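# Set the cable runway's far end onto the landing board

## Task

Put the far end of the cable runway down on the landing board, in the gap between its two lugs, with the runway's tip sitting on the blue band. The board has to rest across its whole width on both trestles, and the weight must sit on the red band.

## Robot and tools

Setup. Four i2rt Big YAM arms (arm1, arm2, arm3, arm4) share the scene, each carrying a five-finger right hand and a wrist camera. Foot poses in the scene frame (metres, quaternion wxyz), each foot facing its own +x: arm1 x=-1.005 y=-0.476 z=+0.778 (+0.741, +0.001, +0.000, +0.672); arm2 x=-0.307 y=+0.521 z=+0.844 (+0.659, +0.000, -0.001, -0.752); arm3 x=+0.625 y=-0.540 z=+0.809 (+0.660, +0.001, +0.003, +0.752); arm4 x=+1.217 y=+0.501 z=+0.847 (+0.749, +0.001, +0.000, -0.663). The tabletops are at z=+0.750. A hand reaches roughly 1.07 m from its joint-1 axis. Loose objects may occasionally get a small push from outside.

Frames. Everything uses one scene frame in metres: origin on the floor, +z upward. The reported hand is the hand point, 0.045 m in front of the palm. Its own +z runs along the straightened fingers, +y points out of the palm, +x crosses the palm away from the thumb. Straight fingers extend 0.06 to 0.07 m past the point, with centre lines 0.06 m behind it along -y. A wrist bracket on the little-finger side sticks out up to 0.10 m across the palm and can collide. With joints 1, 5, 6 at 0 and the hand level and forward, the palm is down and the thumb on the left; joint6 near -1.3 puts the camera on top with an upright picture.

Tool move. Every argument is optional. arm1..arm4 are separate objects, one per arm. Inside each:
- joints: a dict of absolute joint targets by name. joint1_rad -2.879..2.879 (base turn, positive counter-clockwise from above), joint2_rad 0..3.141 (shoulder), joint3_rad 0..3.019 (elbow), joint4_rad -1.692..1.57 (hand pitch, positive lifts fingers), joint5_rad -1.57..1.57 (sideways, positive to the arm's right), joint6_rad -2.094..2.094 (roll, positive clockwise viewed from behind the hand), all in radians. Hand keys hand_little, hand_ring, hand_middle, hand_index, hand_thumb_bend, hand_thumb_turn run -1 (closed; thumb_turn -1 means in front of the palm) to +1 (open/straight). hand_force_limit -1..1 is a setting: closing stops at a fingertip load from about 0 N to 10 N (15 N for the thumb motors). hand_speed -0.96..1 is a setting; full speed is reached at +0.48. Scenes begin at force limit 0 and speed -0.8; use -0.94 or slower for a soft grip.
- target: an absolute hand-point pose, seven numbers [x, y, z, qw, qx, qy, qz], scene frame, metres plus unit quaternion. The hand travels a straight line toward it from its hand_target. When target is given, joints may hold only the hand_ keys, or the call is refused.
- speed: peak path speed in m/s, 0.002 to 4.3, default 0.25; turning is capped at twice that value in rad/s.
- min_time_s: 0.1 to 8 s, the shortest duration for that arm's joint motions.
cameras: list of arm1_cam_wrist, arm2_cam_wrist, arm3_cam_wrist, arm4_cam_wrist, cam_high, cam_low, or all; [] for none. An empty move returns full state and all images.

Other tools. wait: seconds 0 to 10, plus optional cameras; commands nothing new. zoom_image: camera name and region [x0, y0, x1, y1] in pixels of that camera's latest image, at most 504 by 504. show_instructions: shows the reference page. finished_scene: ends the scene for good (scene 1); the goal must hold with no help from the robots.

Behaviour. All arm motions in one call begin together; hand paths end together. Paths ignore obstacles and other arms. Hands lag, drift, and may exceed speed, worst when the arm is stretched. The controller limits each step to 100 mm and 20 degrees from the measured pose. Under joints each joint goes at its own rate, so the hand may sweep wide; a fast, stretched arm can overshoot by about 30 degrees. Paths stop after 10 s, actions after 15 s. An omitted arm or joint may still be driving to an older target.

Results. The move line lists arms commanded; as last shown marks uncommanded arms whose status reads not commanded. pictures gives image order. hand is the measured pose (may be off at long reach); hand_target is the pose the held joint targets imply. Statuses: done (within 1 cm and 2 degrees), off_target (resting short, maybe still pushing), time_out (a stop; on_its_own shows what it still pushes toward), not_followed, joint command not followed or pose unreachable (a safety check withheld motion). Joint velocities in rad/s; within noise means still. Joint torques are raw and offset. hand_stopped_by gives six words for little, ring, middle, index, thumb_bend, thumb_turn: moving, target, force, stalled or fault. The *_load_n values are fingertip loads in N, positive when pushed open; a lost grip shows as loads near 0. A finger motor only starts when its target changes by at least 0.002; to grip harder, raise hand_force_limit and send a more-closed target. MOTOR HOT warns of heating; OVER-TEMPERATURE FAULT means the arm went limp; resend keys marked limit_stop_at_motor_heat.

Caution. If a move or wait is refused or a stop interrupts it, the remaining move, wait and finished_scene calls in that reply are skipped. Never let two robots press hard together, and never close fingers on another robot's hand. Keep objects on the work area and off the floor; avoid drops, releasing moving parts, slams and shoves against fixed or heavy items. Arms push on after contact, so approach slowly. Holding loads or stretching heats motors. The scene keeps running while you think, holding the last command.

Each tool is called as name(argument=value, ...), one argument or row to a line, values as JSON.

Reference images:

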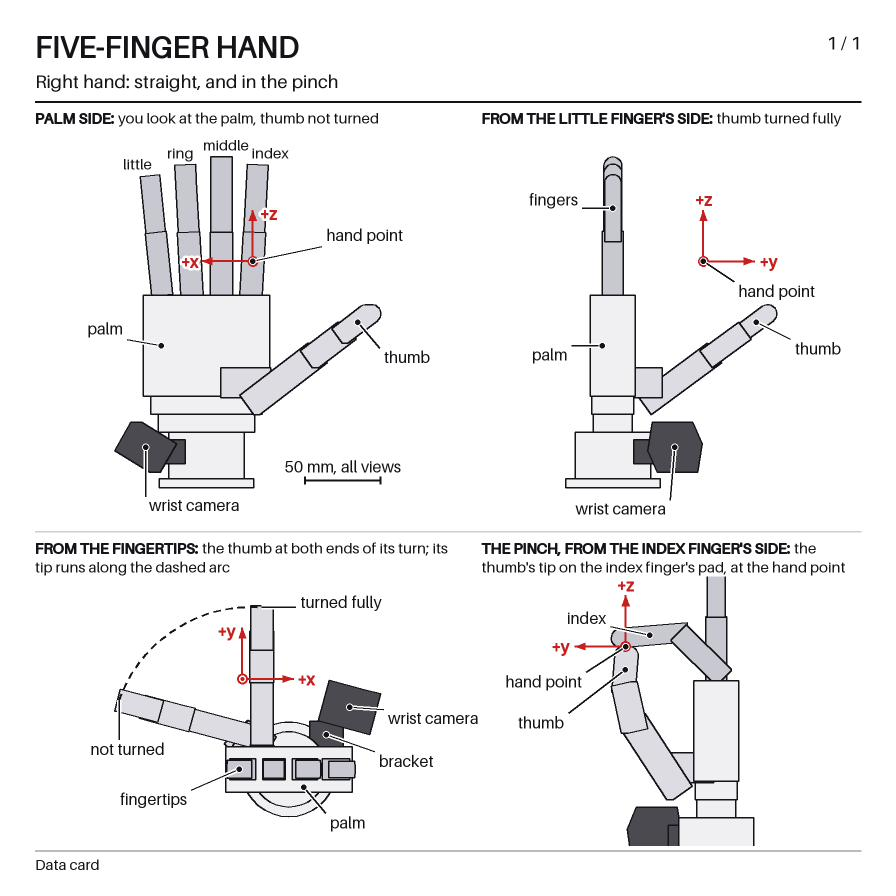

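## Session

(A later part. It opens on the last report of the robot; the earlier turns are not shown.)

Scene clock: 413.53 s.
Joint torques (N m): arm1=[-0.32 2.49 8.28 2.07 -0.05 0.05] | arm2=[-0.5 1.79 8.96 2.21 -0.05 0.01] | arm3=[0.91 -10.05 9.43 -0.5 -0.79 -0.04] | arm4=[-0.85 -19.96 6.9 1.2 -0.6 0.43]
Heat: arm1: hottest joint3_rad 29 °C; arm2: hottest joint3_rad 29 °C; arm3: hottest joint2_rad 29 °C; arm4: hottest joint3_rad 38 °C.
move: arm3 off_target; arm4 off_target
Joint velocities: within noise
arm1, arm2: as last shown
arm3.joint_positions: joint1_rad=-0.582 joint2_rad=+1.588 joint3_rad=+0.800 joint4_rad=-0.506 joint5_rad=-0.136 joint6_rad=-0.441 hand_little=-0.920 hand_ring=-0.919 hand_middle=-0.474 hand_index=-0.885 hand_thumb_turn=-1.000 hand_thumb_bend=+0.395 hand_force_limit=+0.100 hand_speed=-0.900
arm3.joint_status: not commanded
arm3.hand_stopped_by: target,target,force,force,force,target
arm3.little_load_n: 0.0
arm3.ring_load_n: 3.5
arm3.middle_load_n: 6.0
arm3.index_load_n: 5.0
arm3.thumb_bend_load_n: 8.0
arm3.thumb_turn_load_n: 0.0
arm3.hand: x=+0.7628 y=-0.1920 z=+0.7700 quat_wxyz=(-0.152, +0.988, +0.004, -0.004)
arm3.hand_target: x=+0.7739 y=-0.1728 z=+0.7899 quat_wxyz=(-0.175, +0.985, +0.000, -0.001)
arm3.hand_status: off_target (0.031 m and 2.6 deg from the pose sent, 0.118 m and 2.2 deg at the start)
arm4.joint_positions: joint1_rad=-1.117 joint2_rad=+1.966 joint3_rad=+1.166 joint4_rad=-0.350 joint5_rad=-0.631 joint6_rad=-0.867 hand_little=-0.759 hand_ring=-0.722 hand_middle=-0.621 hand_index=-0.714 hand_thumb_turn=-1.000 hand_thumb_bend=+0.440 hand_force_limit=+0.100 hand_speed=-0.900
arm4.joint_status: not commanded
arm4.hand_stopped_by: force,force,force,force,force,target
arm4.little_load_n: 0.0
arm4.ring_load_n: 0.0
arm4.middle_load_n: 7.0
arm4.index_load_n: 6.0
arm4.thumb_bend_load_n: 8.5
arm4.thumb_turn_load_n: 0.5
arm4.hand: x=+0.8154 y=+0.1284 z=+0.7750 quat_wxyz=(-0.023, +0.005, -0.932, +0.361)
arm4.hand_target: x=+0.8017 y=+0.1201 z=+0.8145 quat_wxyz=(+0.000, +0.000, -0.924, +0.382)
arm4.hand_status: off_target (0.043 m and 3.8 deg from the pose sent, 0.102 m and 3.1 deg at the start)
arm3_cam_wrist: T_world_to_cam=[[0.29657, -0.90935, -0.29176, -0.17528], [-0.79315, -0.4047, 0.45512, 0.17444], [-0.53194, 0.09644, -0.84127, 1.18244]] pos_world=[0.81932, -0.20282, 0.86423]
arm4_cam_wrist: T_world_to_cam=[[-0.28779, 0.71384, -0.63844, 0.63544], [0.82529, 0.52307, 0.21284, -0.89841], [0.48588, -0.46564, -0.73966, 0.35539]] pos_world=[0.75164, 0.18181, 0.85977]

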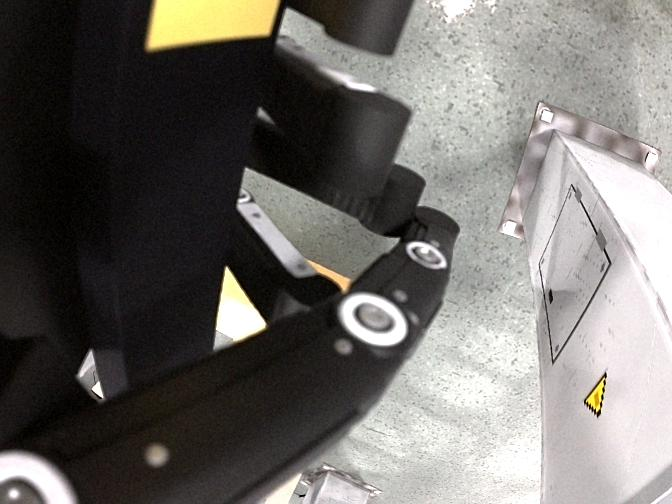

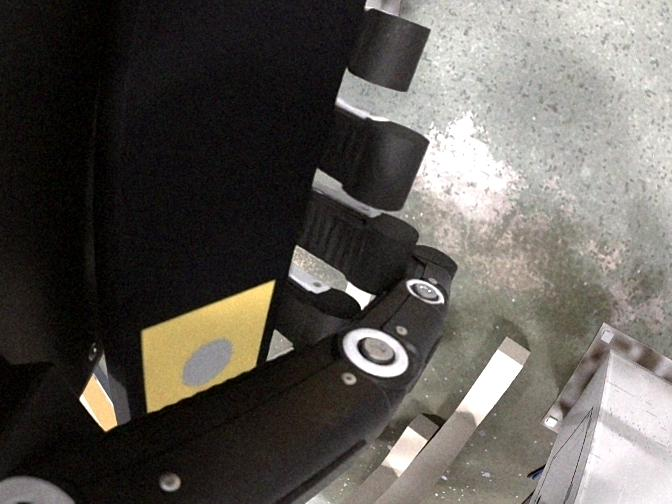

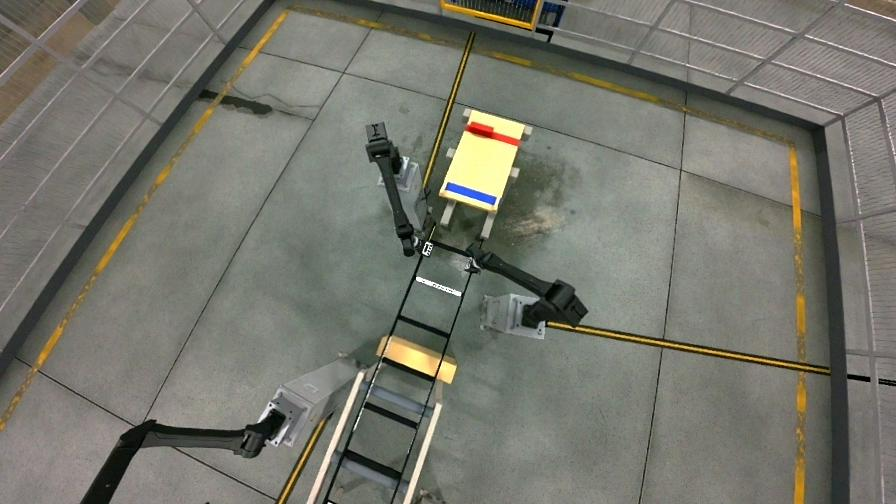

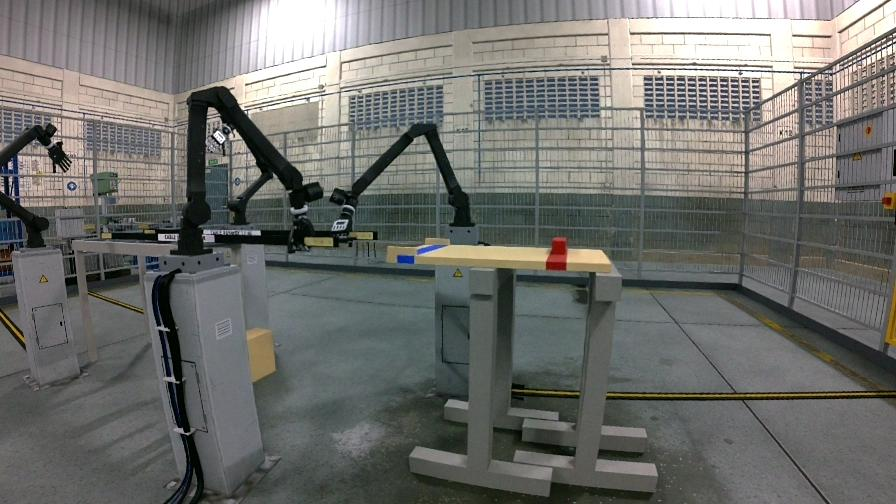

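move(
  arm3={"target": [0.865, -0.1663, 0.808, 0.1736, -0.9848, 0, 0], "speed": 0.06},
  arm4={"target": [0.891, 0.1256, 0.833, 0, 0, 0.9239, -0.3827], "speed": 0.06},
  cameras=["all"],
)

zoom_image(
  camera="cam_low",
  region=[270, 200, 480, 290],
)

zoom_image(
  camera="cam_high",
  region=[380, 160, 560, 320],
)

Scene clock: 437.97 s.
Joint torques (N m): arm1=[-0.26 2.08 8.39 2.18 -0.12 0.05] | arm2=[-0.56 1.44 8.76 2.07 -0.08 0.06] | arm3=[1.14 -13.63 10.18 -1.16 -0.99 0.04] | arm4=[-0.91 -20.01 6.68 0.83 -1.1 0.58]
Heat: arm1: hottest joint3_rad 29 °C; arm2: hottest joint3_rad 29 °C; arm3: hottest joint3_rad 30 °C; arm4: hottest joint3_rad 36 °C.
move: arm3 off_target; arm4 off_target
Joint velocities: arm1=[within noise] | arm2=[-0.005 -0.015 -0.032 0.022 -0.007 -0.154] | arm3=[within noise] | arm4=[within noise]
arm1, arm2: as last shown
arm3.joint_positions: joint1_rad=-0.755 joint2_rad=+1.700 joint3_rad=+0.967 joint4_rad=-0.600 joint5_rad=-0.183 joint6_rad=-0.621 hand_little=-0.920 hand_ring=-0.919 hand_middle=-0.474 hand_index=-0.885 hand_thumb_turn=-1.000 hand_thumb_bend=+0.395 hand_force_limit=+0.100 hand_speed=-0.900
arm3.joint_status: not commanded
arm3.hand_stopped_by: target,target,force,force,force,target
arm3.little_load_n: 0.0
arm3.ring_load_n: 3.0
arm3.middle_load_n: 6.0
arm3.index_load_n: 5.5
arm3.thumb_bend_load_n: 8.0
arm3.thumb_turn_load_n: 0.0
arm3.hand: x=+0.8503 y=-0.1848 z=+0.7736 quat_wxyz=(-0.148, +0.989, +0.009, -0.007)
arm3.hand_target: x=+0.8646 y=-0.1646 z=+0.8073 quat_wxyz=(-0.178, +0.984, +0.002, +0.001)
arm3.hand_status: off_target (0.042 m and 3.2 deg from the pose sent, 0.112 m and 2.6 deg at the start)
arm4.joint_positions: joint1_rad=-1.022 joint2_rad=+1.812 joint3_rad=+0.920 joint4_rad=-0.225 joint5_rad=-0.570 joint6_rad=-0.782 hand_little=-0.759 hand_ring=-0.722 hand_middle=-0.621 hand_index=-0.713 hand_thumb_turn=-1.000 hand_thumb_bend=+0.440 hand_force_limit=+0.100 hand_speed=-0.900
arm4.joint_status: not commanded
arm4.hand_stopped_by: force,force,force,force,force,target
arm4.little_load_n: 1.5
arm4.ring_load_n: 0.0
arm4.middle_load_n: 6.5
arm4.index_load_n: 10.5
arm4.thumb_bend_load_n: 8.5
arm4.thumb_turn_load_n: 1.0
arm4.hand: x=+0.9038 y=+0.1406 z=+0.7784 quat_wxyz=(-0.022, +0.008, -0.937, +0.347)
arm4.hand_target: x=+0.8903 y=+0.1263 z=+0.8297 quat_wxyz=(+0.001, +0.001, -0.924, +0.383)
arm4.hand_status: off_target (0.058 m and 5.1 deg from the pose sent, 0.095 m and 3.8 deg at the start)
pictures: arm1_cam_wrist, arm2_cam_wrist, arm3_cam_wrist, arm4_cam_wrist, cam_high, cam_low
arm3_cam_wrist: T_world_to_cam=[[0.30416, -0.90858, -0.28631, -0.20413], [-0.78645, -0.40909, 0.46275, 0.23277], [-0.53758, 0.08442, -0.83898, 1.23206]] pos_world=[0.90748, -0.19426, 0.86751]
arm4_cam_wrist: T_world_to_cam=[[-0.29465, 0.73042, -0.61618, 0.64086], [0.82296, 0.52169, 0.22489, -0.98554], [0.48572, -0.44083, -0.75482, 0.32909]] pos_world=[0.84004, 0.19113, 0.86492]

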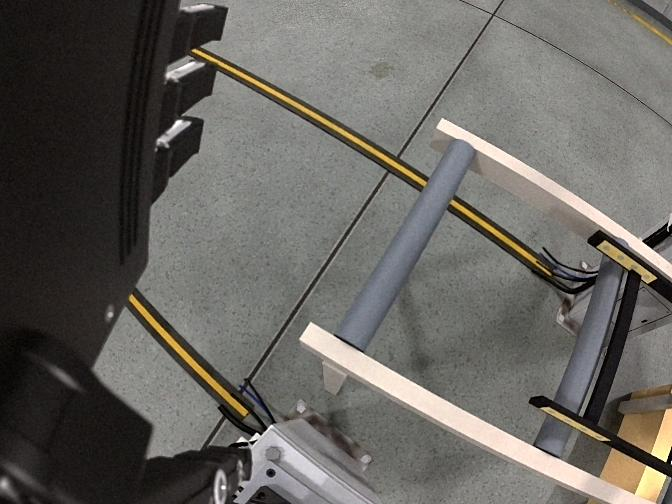

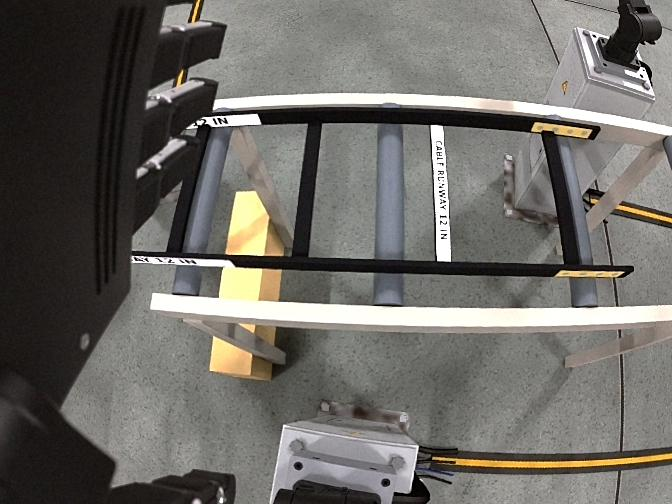

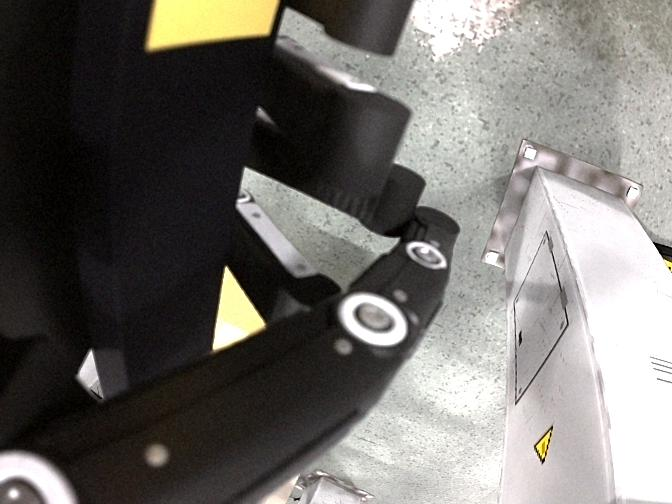

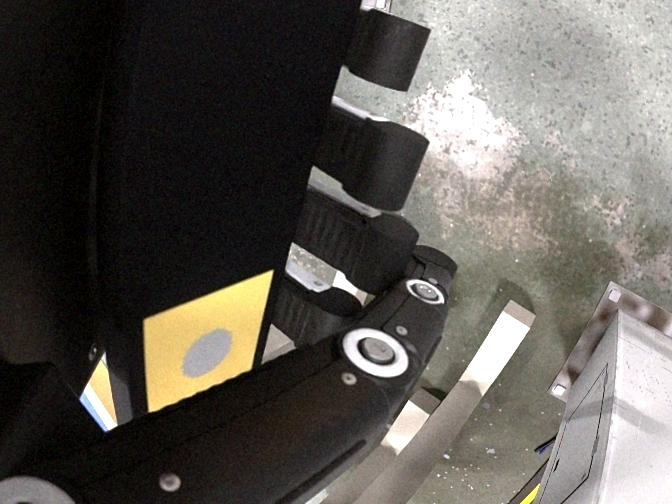

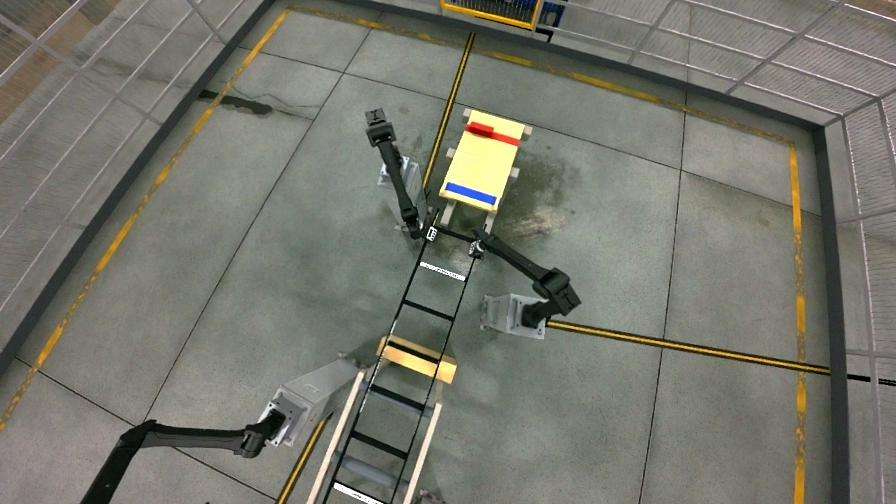

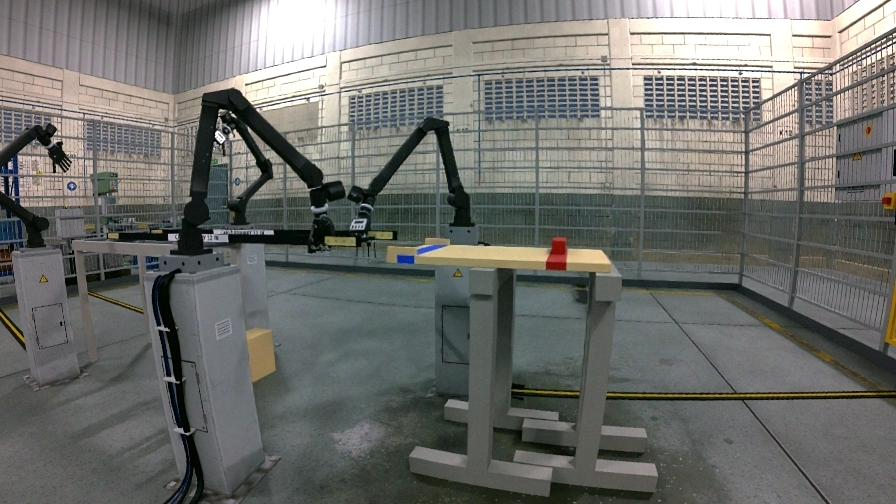

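Scaled by 2.400.

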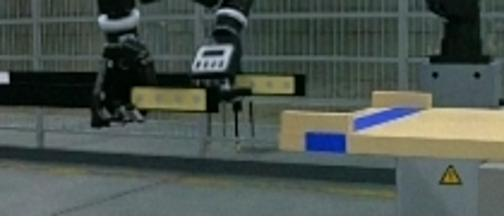

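Scaled by 2.800.

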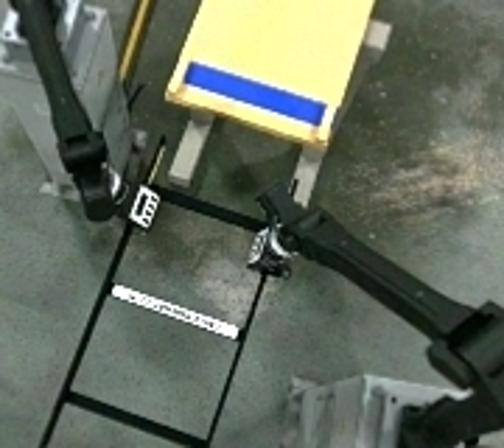

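move(
  arm3={"target": [0.945, -0.1653, 0.828, 0.1736, -0.9848, 0, 0], "speed": 0.06},
  arm4={"target": [0.971, 0.1266, 0.853, 0, 0, 0.9239, -0.3827], "speed": 0.06},
  cameras=["all"],
)

zoom_image(
  camera="cam_low",
  region=[300, 210, 460, 280],
)

zoom_image(
  camera="cam_high",
  region=[380, 160, 560, 320],
)

Scene clock: 458.83 s.
Joint torques (N m): arm1=[0.21 1.44 8.31 2.39 -0.05 0.08] | arm2=[-0.5 1.67 8.75 1.92 0 0.01] | arm3=[0.85 -15.33 10.4 -1.47 -1.24 0.08] | arm4=[-0.26 -18.2 7.31 1.32 -1.04 0.6]
Heat: arm1: hottest joint3_rad 29 °C; arm2: hottest joint3_rad 29 °C; arm3: hottest joint3_rad 30 °C; arm4: hottest joint2_rad 35 °C.
move: arm3 off_target; arm4 off_target
Joint velocities: within noise
arm1, arm2: as last shown
arm3.joint_positions: joint1_rad=-0.878 joint2_rad=+1.791 joint3_rad=+1.162 joint4_rad=-0.727 joint5_rad=-0.206 joint6_rad=-0.750 hand_little=-0.920 hand_ring=-0.919 hand_middle=-0.474 hand_index=-0.885 hand_thumb_turn=-1.000 hand_thumb_bend=+0.395 hand_force_limit=+0.100 hand_speed=-0.900
arm3.joint_status: not commanded
arm3.hand_stopped_by: target,target,force,force,force,target
arm3.little_load_n: 0.0
arm3.ring_load_n: 3.0
arm3.middle_load_n: 6.0
arm3.index_load_n: 5.5
arm3.thumb_bend_load_n: 8.0
arm3.thumb_turn_load_n: 0.0
arm3.hand: x=+0.9314 y=-0.1785 z=+0.7916 quat_wxyz=(-0.147, +0.989, +0.012, -0.005)
arm3.hand_target: x=+0.9440 y=-0.1657 z=+0.8263 quat_wxyz=(-0.173, +0.985, +0.001, +0.000)
arm3.hand_status: off_target (0.041 m and 3.4 deg from the pose sent, 0.111 m and 3.2 deg at the start)
arm4.joint_positions: joint1_rad=-0.905 joint2_rad=+1.642 joint3_rad=+0.741 joint4_rad=-0.179 joint5_rad=-0.504 joint6_rad=-0.664 hand_little=-0.758 hand_ring=-0.722 hand_middle=-0.621 hand_index=-0.713 hand_thumb_turn=-1.000 hand_thumb_bend=+0.440 hand_force_limit=+0.100 hand_speed=-0.900
arm4.joint_status: not commanded
arm4.hand_stopped_by: force,force,force,force,force,target
arm4.little_load_n: 2.5
arm4.ring_load_n: 1.0
arm4.middle_load_n: 7.0
arm4.index_load_n: 11.0
arm4.thumb_bend_load_n: 8.5
arm4.thumb_turn_load_n: 1.0
arm4.hand: x=+0.9840 y=+0.1499 z=+0.7975 quat_wxyz=(-0.026, +0.004, -0.942, +0.336)
arm4.hand_target: x=+0.9711 y=+0.1276 z=+0.8493 quat_wxyz=(-0.001, +0.001, -0.924, +0.382)
arm4.hand_status: off_target (0.062 m and 6.5 deg from the pose sent, 0.101 m and 5.1 deg at the start)
pictures: arm1_cam_wrist, arm2_cam_wrist, arm3_cam_wrist, arm4_cam_wrist, cam_high, cam_low
arm3_cam_wrist: T_world_to_cam=[[0.31095, -0.90749, -0.28244, -0.22717], [-0.78687, -0.41248, 0.45902, 0.29352], [-0.53305, 0.07951, -0.84234, 1.28783]] pos_world=[0.98808, -0.18747, 0.8859]
arm4_cam_wrist: T_world_to_cam=[[-0.28619, 0.74669, -0.60047, 0.64617], [0.82271, 0.51273, 0.24547, -1.0755], [0.49116, -0.42376, -0.76104, 0.30566]] pos_world=[0.91963, 0.19848, 0.88463]

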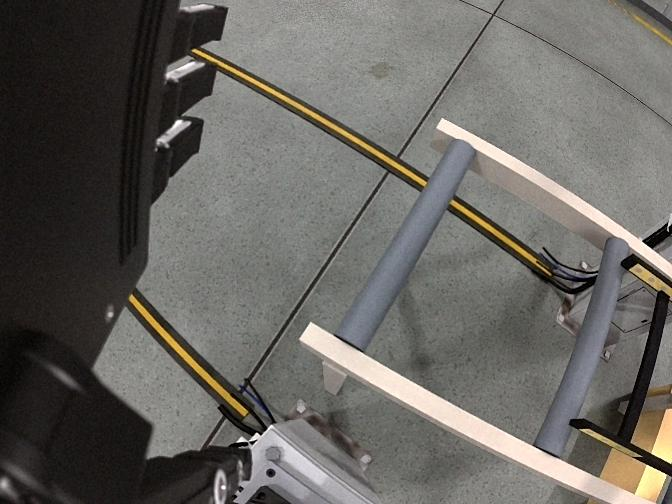

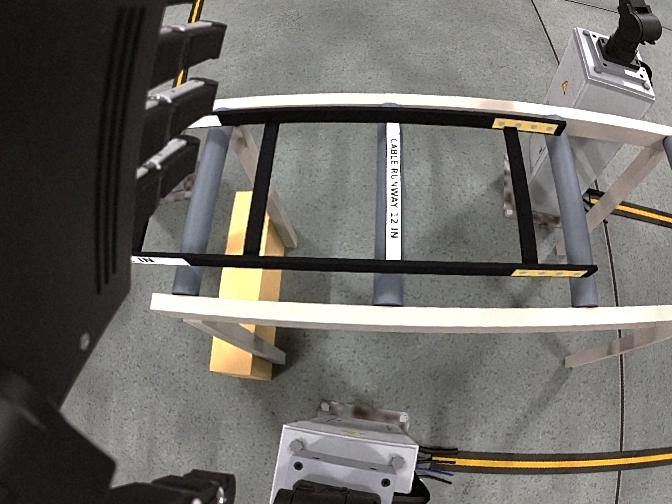

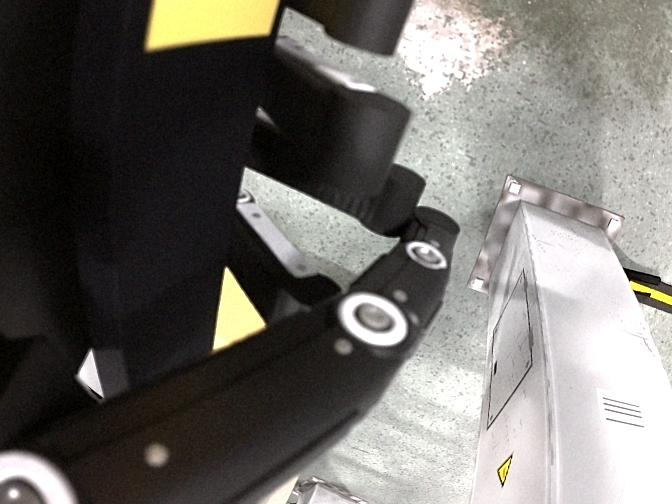

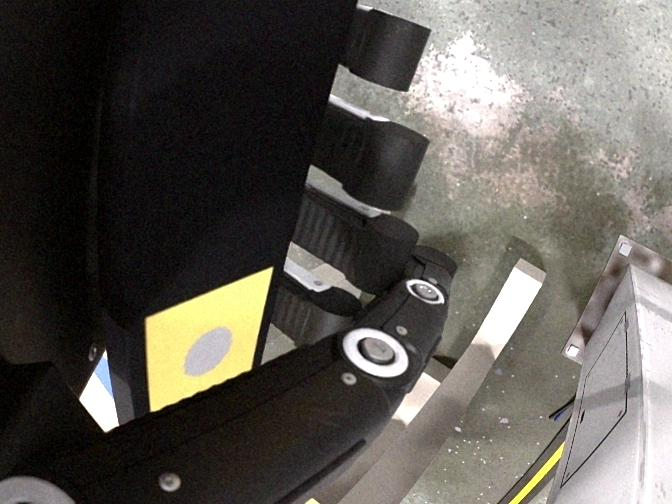

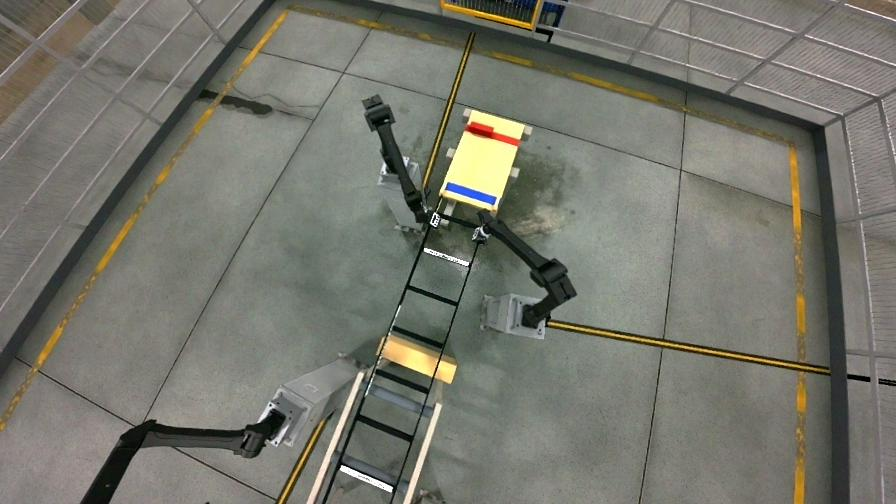

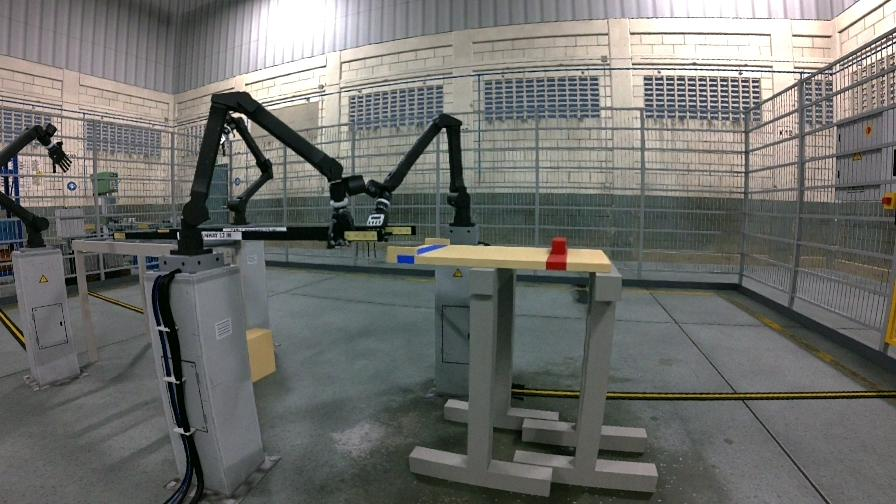

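Scaled by 3.150.

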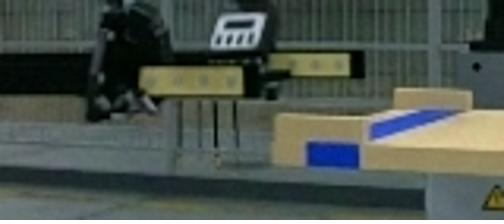

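Scaled by 2.800.

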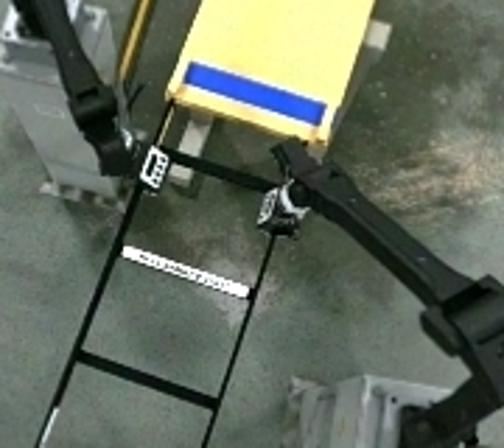

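move(
  arm3={"target": [1.005, -0.171, 0.833, 0.1736, -0.9848, 0, 0], "speed": 0.05},
  arm4={"target": [1.031, 0.121, 0.858, 0, 0, 0.9239, -0.3827], "speed": 0.05},
  cameras=["all"],
)

zoom_image(
  camera="cam_low",
  region=[340, 210, 500, 280],
)

zoom_image(
  camera="cam_high",
  region=[410, 150, 530, 250],
)

Scene clock: 474.67 s.
Joint torques (N m): arm1=[-0.15 0.67 8.23 2.37 -0.11 0.05] | arm2=[-0.44 2.08 8.72 2.07 0.03 0.04] | arm3=[0.38 -15.21 10.8 -1.11 -1.17 0.05] | arm4=[0.5 -15.79 7.71 2.21 -0.89 0.58]
Heat: arm1: hottest joint3_rad 30 °C; arm2: hottest joint3_rad 29 °C; arm3: hottest joint3_rad 31 °C; arm4: hottest joint3_rad 34 °C.
move: arm3 off_target; arm4 off_target
Joint velocities: within noise
arm1, arm2: as last shown
arm3.joint_positions: joint1_rad=-0.957 joint2_rad=+1.858 joint3_rad=+1.303 joint4_rad=-0.814 joint5_rad=-0.233 joint6_rad=-0.833 hand_little=-0.920 hand_ring=-0.919 hand_middle=-0.474 hand_index=-0.885 hand_thumb_turn=-1.000 hand_thumb_bend=+0.395 hand_force_limit=+0.100 hand_speed=-0.900
arm3.joint_status: not commanded
arm3.hand_stopped_by: target,target,force,force,force,target
arm3.little_load_n: 0.0
arm3.ring_load_n: 3.0
arm3.middle_load_n: 6.0
arm3.index_load_n: 6.5
arm3.thumb_bend_load_n: 8.0
arm3.thumb_turn_load_n: 0.0
arm3.hand: x=+0.9869 y=-0.1788 z=+0.8037 quat_wxyz=(-0.151, +0.988, +0.014, -0.007)
arm3.hand_target: x=+1.0027 y=-0.1692 z=+0.8330 quat_wxyz=(-0.175, +0.985, +0.003, +0.000)
arm3.hand_status: off_target (0.035 m and 3.1 deg from the pose sent, 0.085 m and 3.4 deg at the start)
arm4.joint_positions: joint1_rad=-0.786 joint2_rad=+1.528 joint3_rad=+0.637 joint4_rad=-0.142 joint5_rad=-0.428 joint6_rad=-0.543 hand_little=-0.758 hand_ring=-0.722 hand_middle=-0.621 hand_index=-0.713 hand_thumb_turn=-1.000 hand_thumb_bend=+0.440 hand_force_limit=+0.100 hand_speed=-0.900
arm4.joint_status: not commanded
arm4.hand_stopped_by: force,force,force,force,force,target
arm4.little_load_n: 6.0
arm4.ring_load_n: 2.0
arm4.middle_load_n: 6.5
arm4.index_load_n: 6.5
arm4.thumb_bend_load_n: 8.5
arm4.thumb_turn_load_n: 1.0
arm4.hand: x=+1.0401 y=+0.1506 z=+0.8086 quat_wxyz=(-0.023, -0.001, -0.944, +0.329)
arm4.hand_target: x=+1.0309 y=+0.1223 z=+0.8551 quat_wxyz=(-0.002, +0.000, -0.924, +0.382)
arm4.hand_status: off_target (0.058 m and 7.1 deg from the pose sent, 0.082 m and 6.5 deg at the start)
pictures: arm1_cam_wrist, arm2_cam_wrist, arm3_cam_wrist, arm4_cam_wrist, cam_high, cam_low
arm3_cam_wrist: T_world_to_cam=[[0.31427, -0.90338, -0.29177, -0.23628], [-0.78347, -0.42037, 0.45766, 0.3278], [-0.5361, 0.08476, -0.83989, 1.32957]] pos_world=[1.04386, -0.18835, 0.89773]
arm4_cam_wrist: T_world_to_cam=[[-0.27958, 0.75855, -0.58859, 0.65008], [0.82938, 0.49965, 0.24996, -1.13333], [0.48369, -0.41828, -0.76882, 0.30012]] pos_world=[0.97655, 0.19868, 0.89665]

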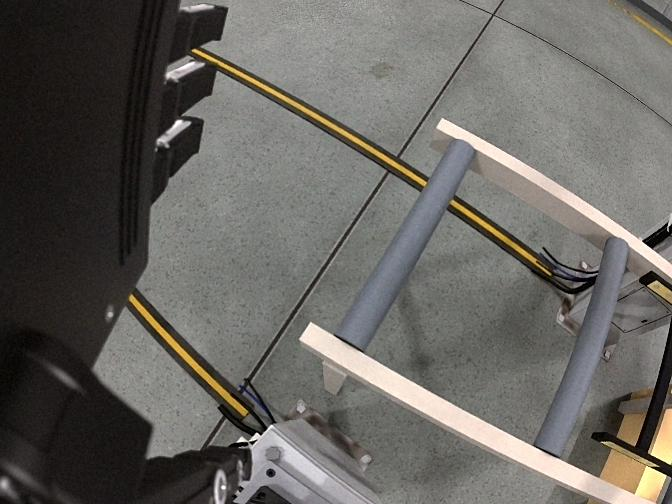

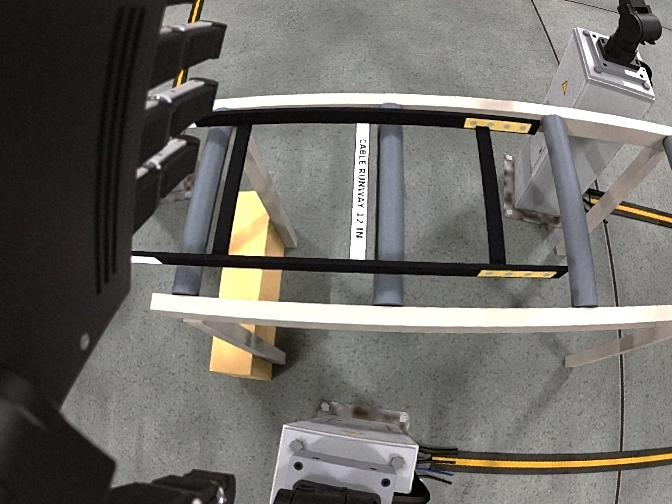

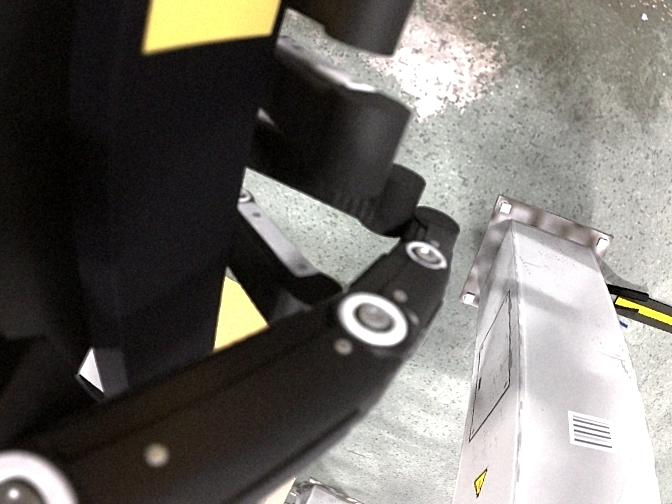

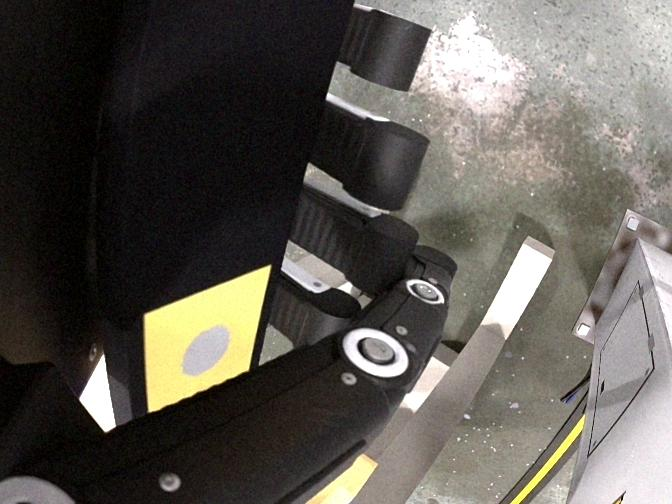

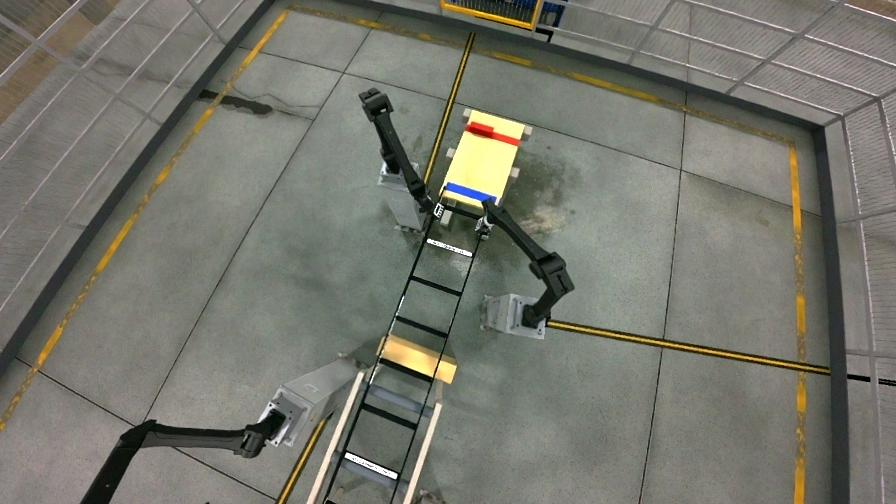

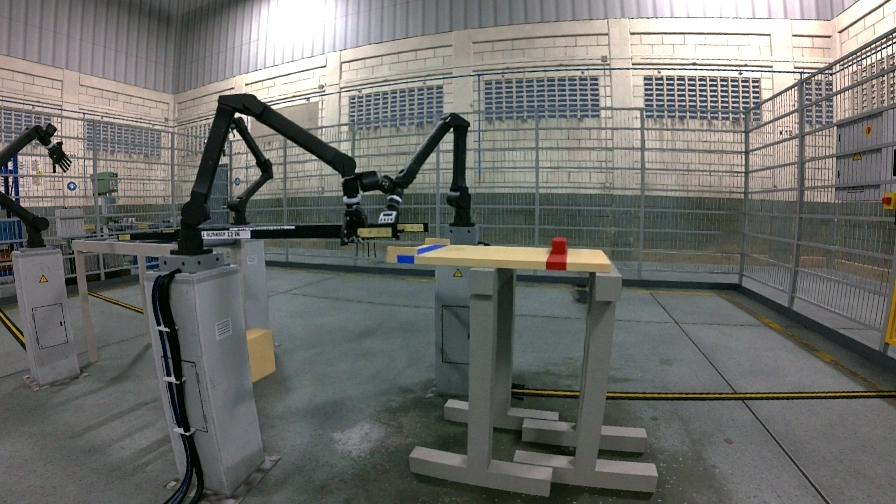

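Scaled by 3.150.

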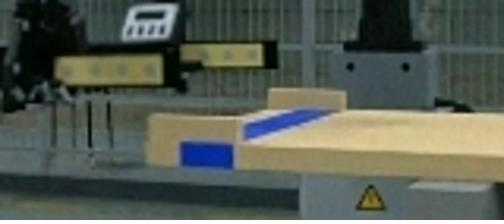

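Scaled by 4.200.

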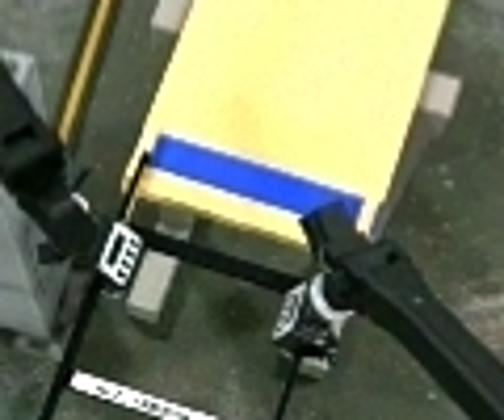

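move(
  arm3={"target": [1.067, -0.173, 0.828, 0.1736, -0.9848, 0, 0], "speed": 0.05},
  arm4={"target": [1.093, 0.119, 0.853, 0, 0, 0.9239, -0.3827], "speed": 0.05},
  cameras=["all"],
)

zoom_image(
  camera="cam_low",
  region=[340, 210, 500, 280],
)

zoom_image(
  camera="cam_high",
  region=[410, 150, 530, 250],
)

Scene clock: 485.33 s.
Joint torques (N m): arm1=[-0.26 1.67 8.28 2.22 -0.1 0.01] | arm2=[-0.91 0.79 8.95 2 -0.02 -0.01] | arm3=[-0.21 -16.5 10.97 -1.11 -0.99 0.03] | arm4=[0.5 -14.86 7.86 2.7 -0.74 0.53]
Heat: arm1: hottest joint3_rad 30 °C; arm2: hottest joint3_rad 29 °C; arm3: hottest joint3_rad 31 °C; arm4: hottest joint3_rad 34 °C.
move: arm3 off_target; arm4 off_target
Joint velocities: within noise
arm1, arm2: as last shown
arm3.joint_positions: joint1_rad=-1.025 joint2_rad=+1.975 joint3_rad=+1.472 joint4_rad=-0.886 joint5_rad=-0.252 joint6_rad=-0.903 hand_little=-0.920 hand_ring=-0.919 hand_middle=-0.474 hand_index=-0.885 hand_thumb_turn=-1.000 hand_thumb_bend=+0.395 hand_force_limit=+0.100 hand_speed=-0.900
arm3.joint_status: not commanded
arm3.hand_stopped_by: target,target,force,force,force,target
arm3.little_load_n: 0.0
arm3.ring_load_n: 3.0
arm3.middle_load_n: 6.0
arm3.index_load_n: 7.0
arm3.thumb_bend_load_n: 8.0
arm3.thumb_turn_load_n: 0.0
arm3.hand: x=+1.0459 y=-0.1760 z=+0.7981 quat_wxyz=(-0.153, +0.988, +0.015, -0.010)
arm3.hand_target: x=+1.0659 y=-0.1733 z=+0.8272 quat_wxyz=(-0.173, +0.985, +0.000, +0.000)
arm3.hand_status: off_target (0.037 m and 3.2 deg from the pose sent, 0.084 m and 3.1 deg at the start)
arm4.joint_positions: joint1_rad=-0.637 joint2_rad=+1.459 joint3_rad=+0.532 joint4_rad=-0.073 joint5_rad=-0.329 joint6_rad=-0.411 hand_little=-0.758 hand_ring=-0.722 hand_middle=-0.621 hand_index=-0.713 hand_thumb_turn=-1.000 hand_thumb_bend=+0.440 hand_force_limit=+0.100 hand_speed=-0.900
arm4.joint_status: not commanded
arm4.hand_stopped_by: force,force,force,force,force,target
arm4.little_load_n: 7.0
arm4.ring_load_n: 3.0
arm4.middle_load_n: 7.0
arm4.index_load_n: 6.5
arm4.thumb_bend_load_n: 8.5
arm4.thumb_turn_load_n: 1.0
arm4.hand: x=+1.0986 y=+0.1562 z=+0.8024 quat_wxyz=(-0.017, -0.003, -0.948, +0.318)
arm4.hand_target: x=+1.0899 y=+0.1218 z=+0.8498 quat_wxyz=(+0.001, -0.002, -0.924, +0.382)
arm4.hand_status: off_target (0.063 m and 8.2 deg from the pose sent, 0.076 m and 7.1 deg at the start)
pictures: arm1_cam_wrist, arm2_cam_wrist, arm3_cam_wrist, arm4_cam_wrist, cam_high, cam_low
arm3_cam_wrist: T_world_to_cam=[[0.31554, -0.90136, -0.29661, -0.25104], [-0.77897, -0.42455, 0.46148, 0.36929], [-0.54188, 0.08544, -0.8361, 1.35943]] pos_world=[1.10353, -0.18565, 0.89174]
arm4_cam_wrist: T_world_to_cam=[[-0.27846, 0.77443, -0.56808, 0.63852], [0.83535, 0.48717, 0.25467, -1.19146], [0.47398, -0.40363, -0.78258, 0.28885]] pos_world=[1.03618, 0.20254, 0.8922]

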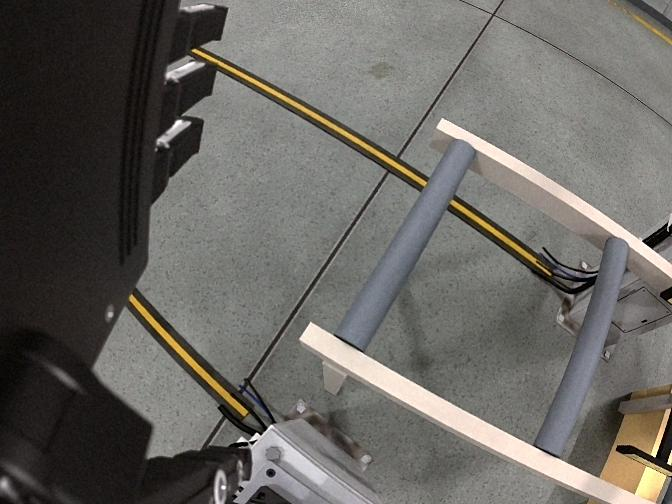

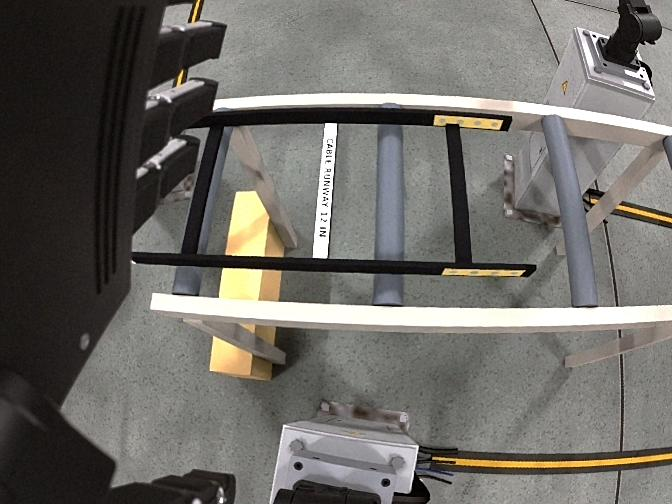

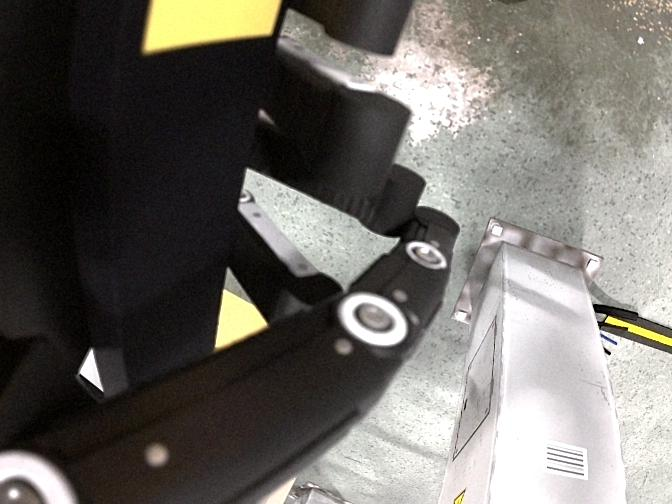

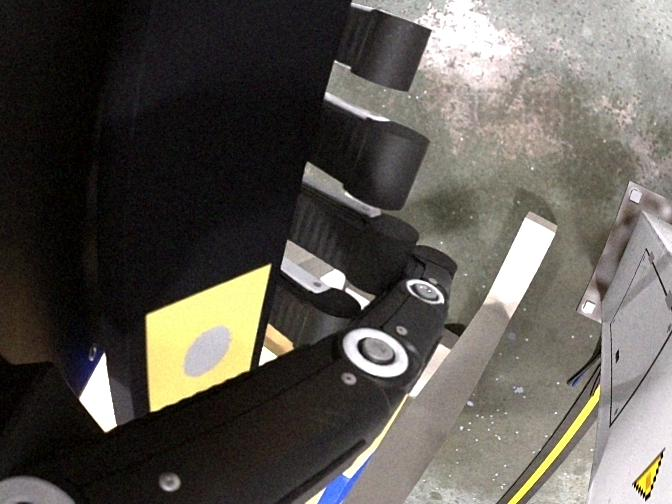

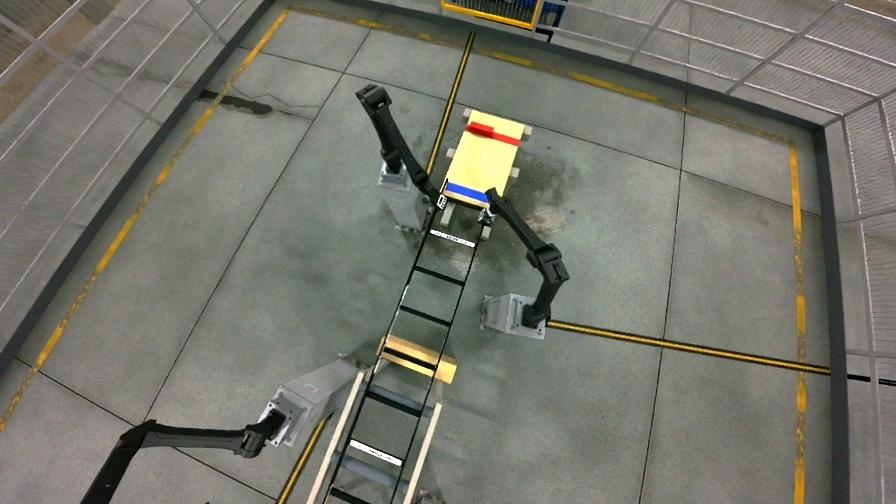

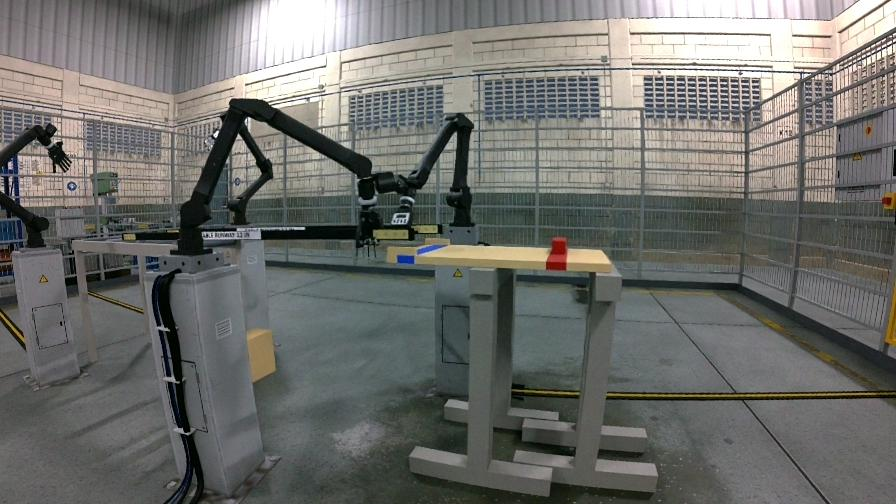

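Scaled by 3.150.

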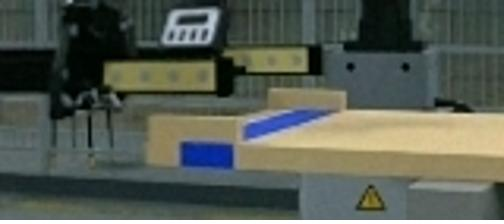

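Scaled by 4.200.

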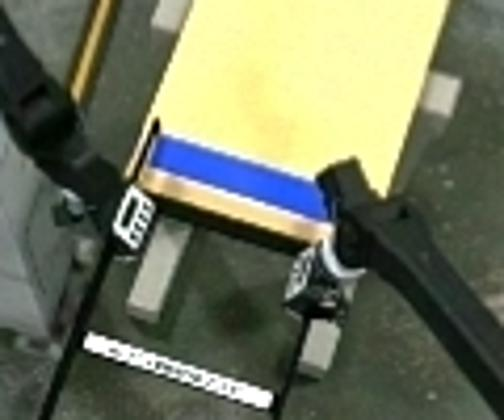

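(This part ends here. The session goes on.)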